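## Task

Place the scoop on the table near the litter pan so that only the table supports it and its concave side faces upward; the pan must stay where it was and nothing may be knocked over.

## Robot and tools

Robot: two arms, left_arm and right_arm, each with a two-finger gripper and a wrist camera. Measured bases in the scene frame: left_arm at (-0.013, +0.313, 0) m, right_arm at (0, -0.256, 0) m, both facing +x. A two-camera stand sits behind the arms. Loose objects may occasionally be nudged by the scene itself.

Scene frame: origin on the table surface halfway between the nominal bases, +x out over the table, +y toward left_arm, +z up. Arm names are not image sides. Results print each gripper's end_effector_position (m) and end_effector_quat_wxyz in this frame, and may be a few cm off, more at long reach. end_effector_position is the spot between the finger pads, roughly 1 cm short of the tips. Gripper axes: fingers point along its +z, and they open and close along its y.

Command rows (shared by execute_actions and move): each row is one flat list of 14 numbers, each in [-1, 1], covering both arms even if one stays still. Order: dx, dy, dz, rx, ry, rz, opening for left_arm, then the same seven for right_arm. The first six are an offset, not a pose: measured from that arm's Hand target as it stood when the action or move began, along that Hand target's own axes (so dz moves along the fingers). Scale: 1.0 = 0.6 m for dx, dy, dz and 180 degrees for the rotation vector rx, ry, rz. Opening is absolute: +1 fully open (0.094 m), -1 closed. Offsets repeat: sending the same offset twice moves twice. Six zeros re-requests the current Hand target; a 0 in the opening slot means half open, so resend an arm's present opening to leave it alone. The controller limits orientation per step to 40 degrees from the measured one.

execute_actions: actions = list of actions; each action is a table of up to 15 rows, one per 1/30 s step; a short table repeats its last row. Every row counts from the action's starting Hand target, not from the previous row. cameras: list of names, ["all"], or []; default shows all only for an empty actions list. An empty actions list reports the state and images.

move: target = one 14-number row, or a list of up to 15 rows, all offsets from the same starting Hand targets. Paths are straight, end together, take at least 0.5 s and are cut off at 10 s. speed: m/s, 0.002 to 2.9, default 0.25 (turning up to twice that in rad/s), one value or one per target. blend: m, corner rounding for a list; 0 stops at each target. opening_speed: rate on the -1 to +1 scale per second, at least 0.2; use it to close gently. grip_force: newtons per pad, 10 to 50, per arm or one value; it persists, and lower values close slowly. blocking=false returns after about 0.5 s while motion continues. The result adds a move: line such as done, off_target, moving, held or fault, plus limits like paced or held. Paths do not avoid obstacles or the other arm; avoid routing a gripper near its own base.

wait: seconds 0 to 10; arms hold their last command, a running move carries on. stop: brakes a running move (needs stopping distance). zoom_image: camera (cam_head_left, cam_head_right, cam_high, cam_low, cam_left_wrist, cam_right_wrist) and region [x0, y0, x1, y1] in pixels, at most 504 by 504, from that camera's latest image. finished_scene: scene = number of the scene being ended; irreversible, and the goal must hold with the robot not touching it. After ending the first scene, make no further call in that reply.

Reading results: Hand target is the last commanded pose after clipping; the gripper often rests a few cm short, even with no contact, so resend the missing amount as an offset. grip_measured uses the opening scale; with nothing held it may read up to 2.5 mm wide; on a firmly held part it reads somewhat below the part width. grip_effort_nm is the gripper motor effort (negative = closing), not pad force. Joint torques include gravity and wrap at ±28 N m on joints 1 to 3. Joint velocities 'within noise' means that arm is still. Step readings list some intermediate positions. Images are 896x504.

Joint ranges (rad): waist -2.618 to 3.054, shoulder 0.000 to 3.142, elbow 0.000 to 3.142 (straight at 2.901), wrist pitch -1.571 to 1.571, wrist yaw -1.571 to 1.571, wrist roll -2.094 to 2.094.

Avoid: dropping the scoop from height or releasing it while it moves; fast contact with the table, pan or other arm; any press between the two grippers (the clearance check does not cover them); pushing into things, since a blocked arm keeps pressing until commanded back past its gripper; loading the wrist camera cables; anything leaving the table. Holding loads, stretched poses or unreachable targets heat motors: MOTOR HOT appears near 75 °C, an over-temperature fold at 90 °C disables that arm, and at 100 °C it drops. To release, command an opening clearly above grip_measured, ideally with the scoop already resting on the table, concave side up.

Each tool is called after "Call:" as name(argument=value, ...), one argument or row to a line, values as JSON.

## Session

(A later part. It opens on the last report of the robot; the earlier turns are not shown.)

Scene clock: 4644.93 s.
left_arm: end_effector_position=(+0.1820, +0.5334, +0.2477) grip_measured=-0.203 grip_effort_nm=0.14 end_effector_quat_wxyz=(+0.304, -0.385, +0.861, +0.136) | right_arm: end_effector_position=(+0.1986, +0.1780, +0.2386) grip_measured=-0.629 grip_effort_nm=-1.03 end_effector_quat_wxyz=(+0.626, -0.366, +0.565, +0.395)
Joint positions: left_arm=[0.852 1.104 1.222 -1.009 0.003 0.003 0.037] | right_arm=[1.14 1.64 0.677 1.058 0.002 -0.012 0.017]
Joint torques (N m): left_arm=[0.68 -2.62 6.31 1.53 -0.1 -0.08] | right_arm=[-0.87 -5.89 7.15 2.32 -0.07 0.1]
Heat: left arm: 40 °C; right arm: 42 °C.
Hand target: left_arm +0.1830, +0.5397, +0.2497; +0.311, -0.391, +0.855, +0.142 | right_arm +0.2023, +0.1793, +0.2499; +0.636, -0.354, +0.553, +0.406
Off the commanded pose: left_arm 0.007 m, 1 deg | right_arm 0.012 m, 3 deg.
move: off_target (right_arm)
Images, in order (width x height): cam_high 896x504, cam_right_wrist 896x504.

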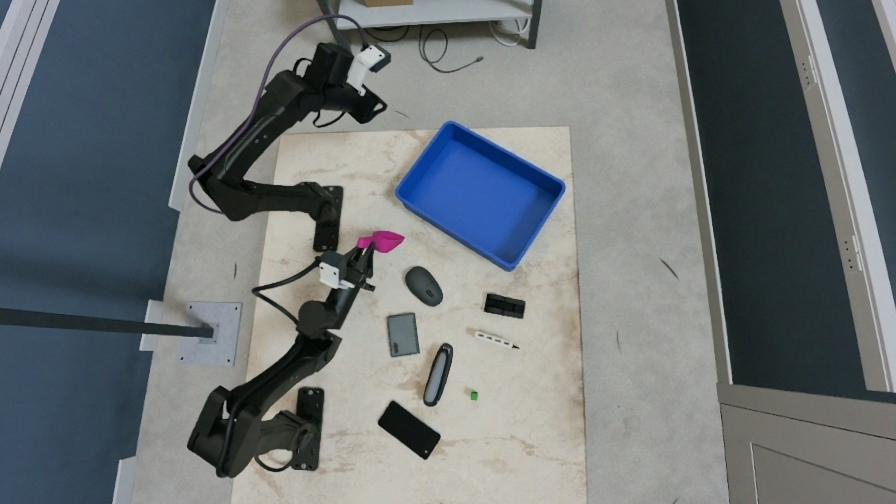

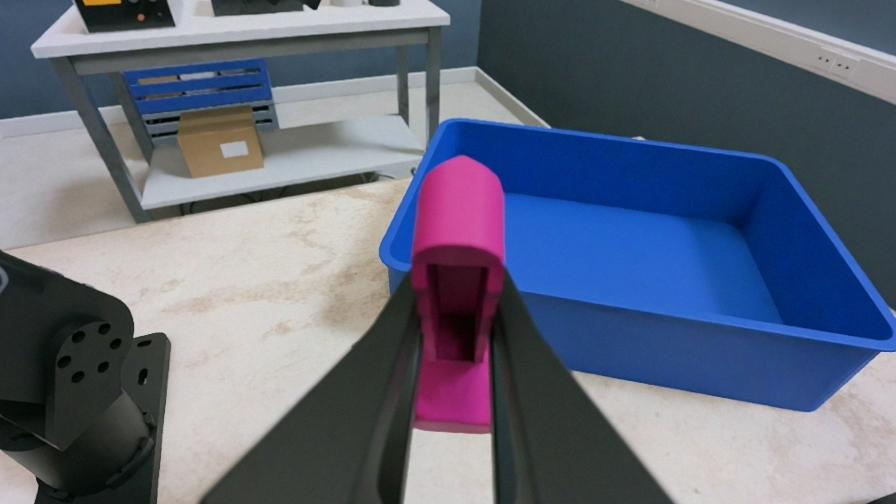

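Call:
move(
  target=[
    [0,0,0,0,0,0,-0.2,0.0908,0,-0.0127,0,0,0,-0.9],
    [0,0,0,0,0,0,-0.2,0.1512,0,-0.0261,0,0,0,-0.9],
    [0,0,0,0,0,0,-0.2,0.1628,0,-0.0572,0,0,0,-0.9],
    [0,0,0,0,0,0,-0.2,0.1883,0,-0.1032,0,0.0444,0,-0.9],
    [0,0,0,0,0,0,-0.2,0.2852,0,-0.132,0,0.1833,0,-0.9],
    [0,0,0,0,0,0,-0.2,0.3672,0,-0.1654,0,0.3222,0,-0.9],
    [0,0,0,0,0,0,-0.2,0.3672,0,-0.1654,0,0.3222,0,-0.2],
    [0,0,0,0,0,0,-0.2,0.2541,0,-0.236,0,0.3222,0,-0.2],
  ],
  speed=[0.12,0.06,0.05,0.05,0.15,0.15,0.1,0.15],
  blend=[0.01,0.008,0.008,0.01,0.01,0,0,0],
  grip_force=12,
  opening_speed=0.6,
  cameras=["cam_high", "cam_right_wrist", "cam_head_right"],
)

Scene clock: 4664.20 s.
left_arm: end_effector_position=(+0.1820, +0.5334, +0.2477) grip_measured=-0.203 grip_effort_nm=0.14 end_effector_quat_wxyz=(+0.304, -0.385, +0.861, +0.136) | right_arm: end_effector_position=(+0.1495, +0.0694, +0.0694) grip_measured=-0.202 grip_effort_nm=0.11 end_effector_quat_wxyz=(+0.275, -0.513, +0.794, +0.173)
Joint positions: left_arm=[0.852 1.104 1.222 -1.009 0.003 0.003 0.037] | right_arm=[1.137 1.41 0.71 -0.207 0.001 -0.01 0.037]
Joint torques (N m): left_arm=[0.64 -2.56 6.26 1.53 -0.11 -0.11] | right_arm=[-0.79 -7.43 6.28 1.54 -0.04 0.01]
Heat: left arm: 40 °C; right arm: 43 °C.
Hand target: left_arm +0.1830, +0.5397, +0.2497; +0.311, -0.391, +0.855, +0.142 | right_arm +0.1524, +0.0711, +0.0793; +0.288, -0.506, +0.792, +0.184
Off the commanded pose: left_arm 0.007 m, 1 deg | right_arm 0.010 m, 2 deg.
grip_force (N): 12, 12
move: done; target 7's new opening was sent with right_arm's hand 0.021 m and 5 deg from that target
Images, in order (width x height): cam_head_right 896x504, cam_high 896x504, cam_right_wrist 896x504.

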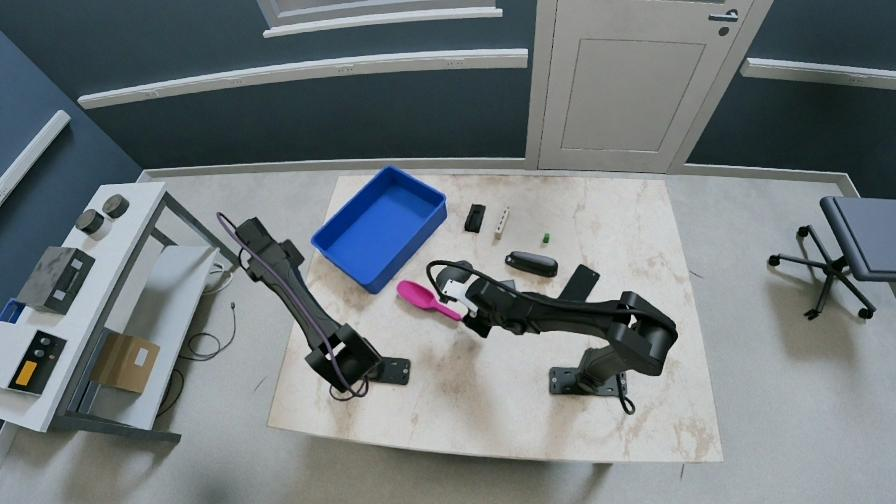

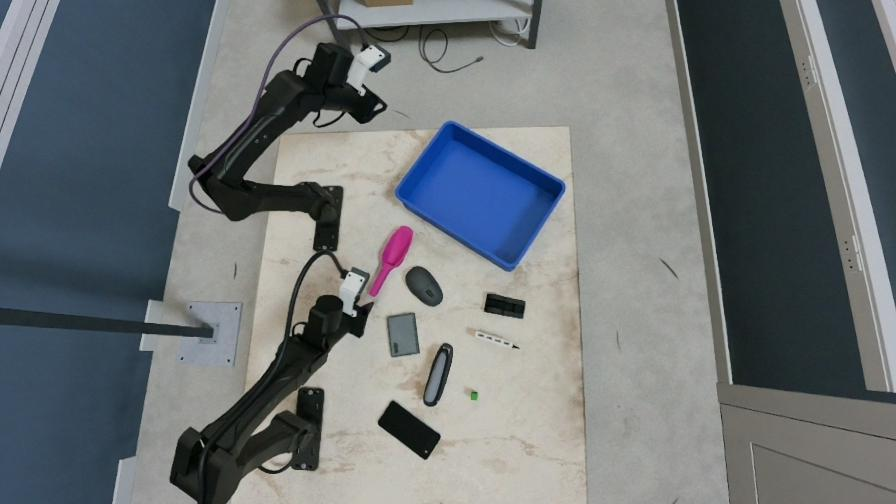

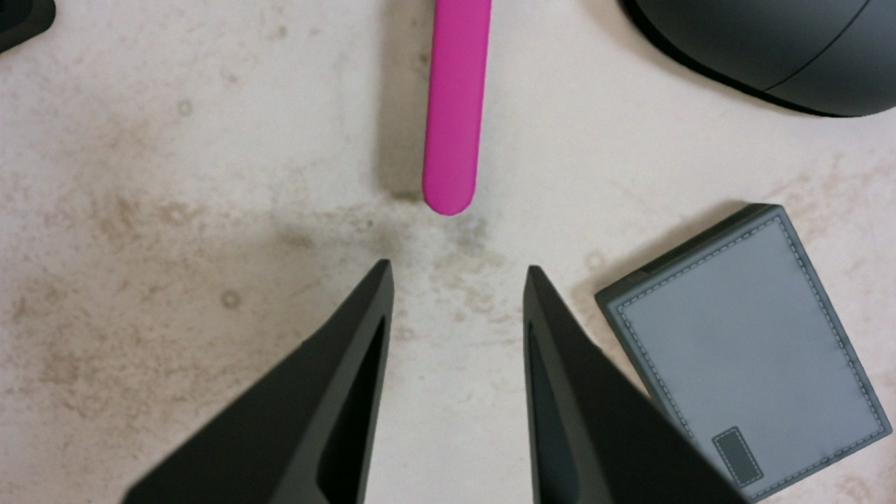

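Call:
finished_scene(
  scene=1,
)

The scene is finished: the task was done.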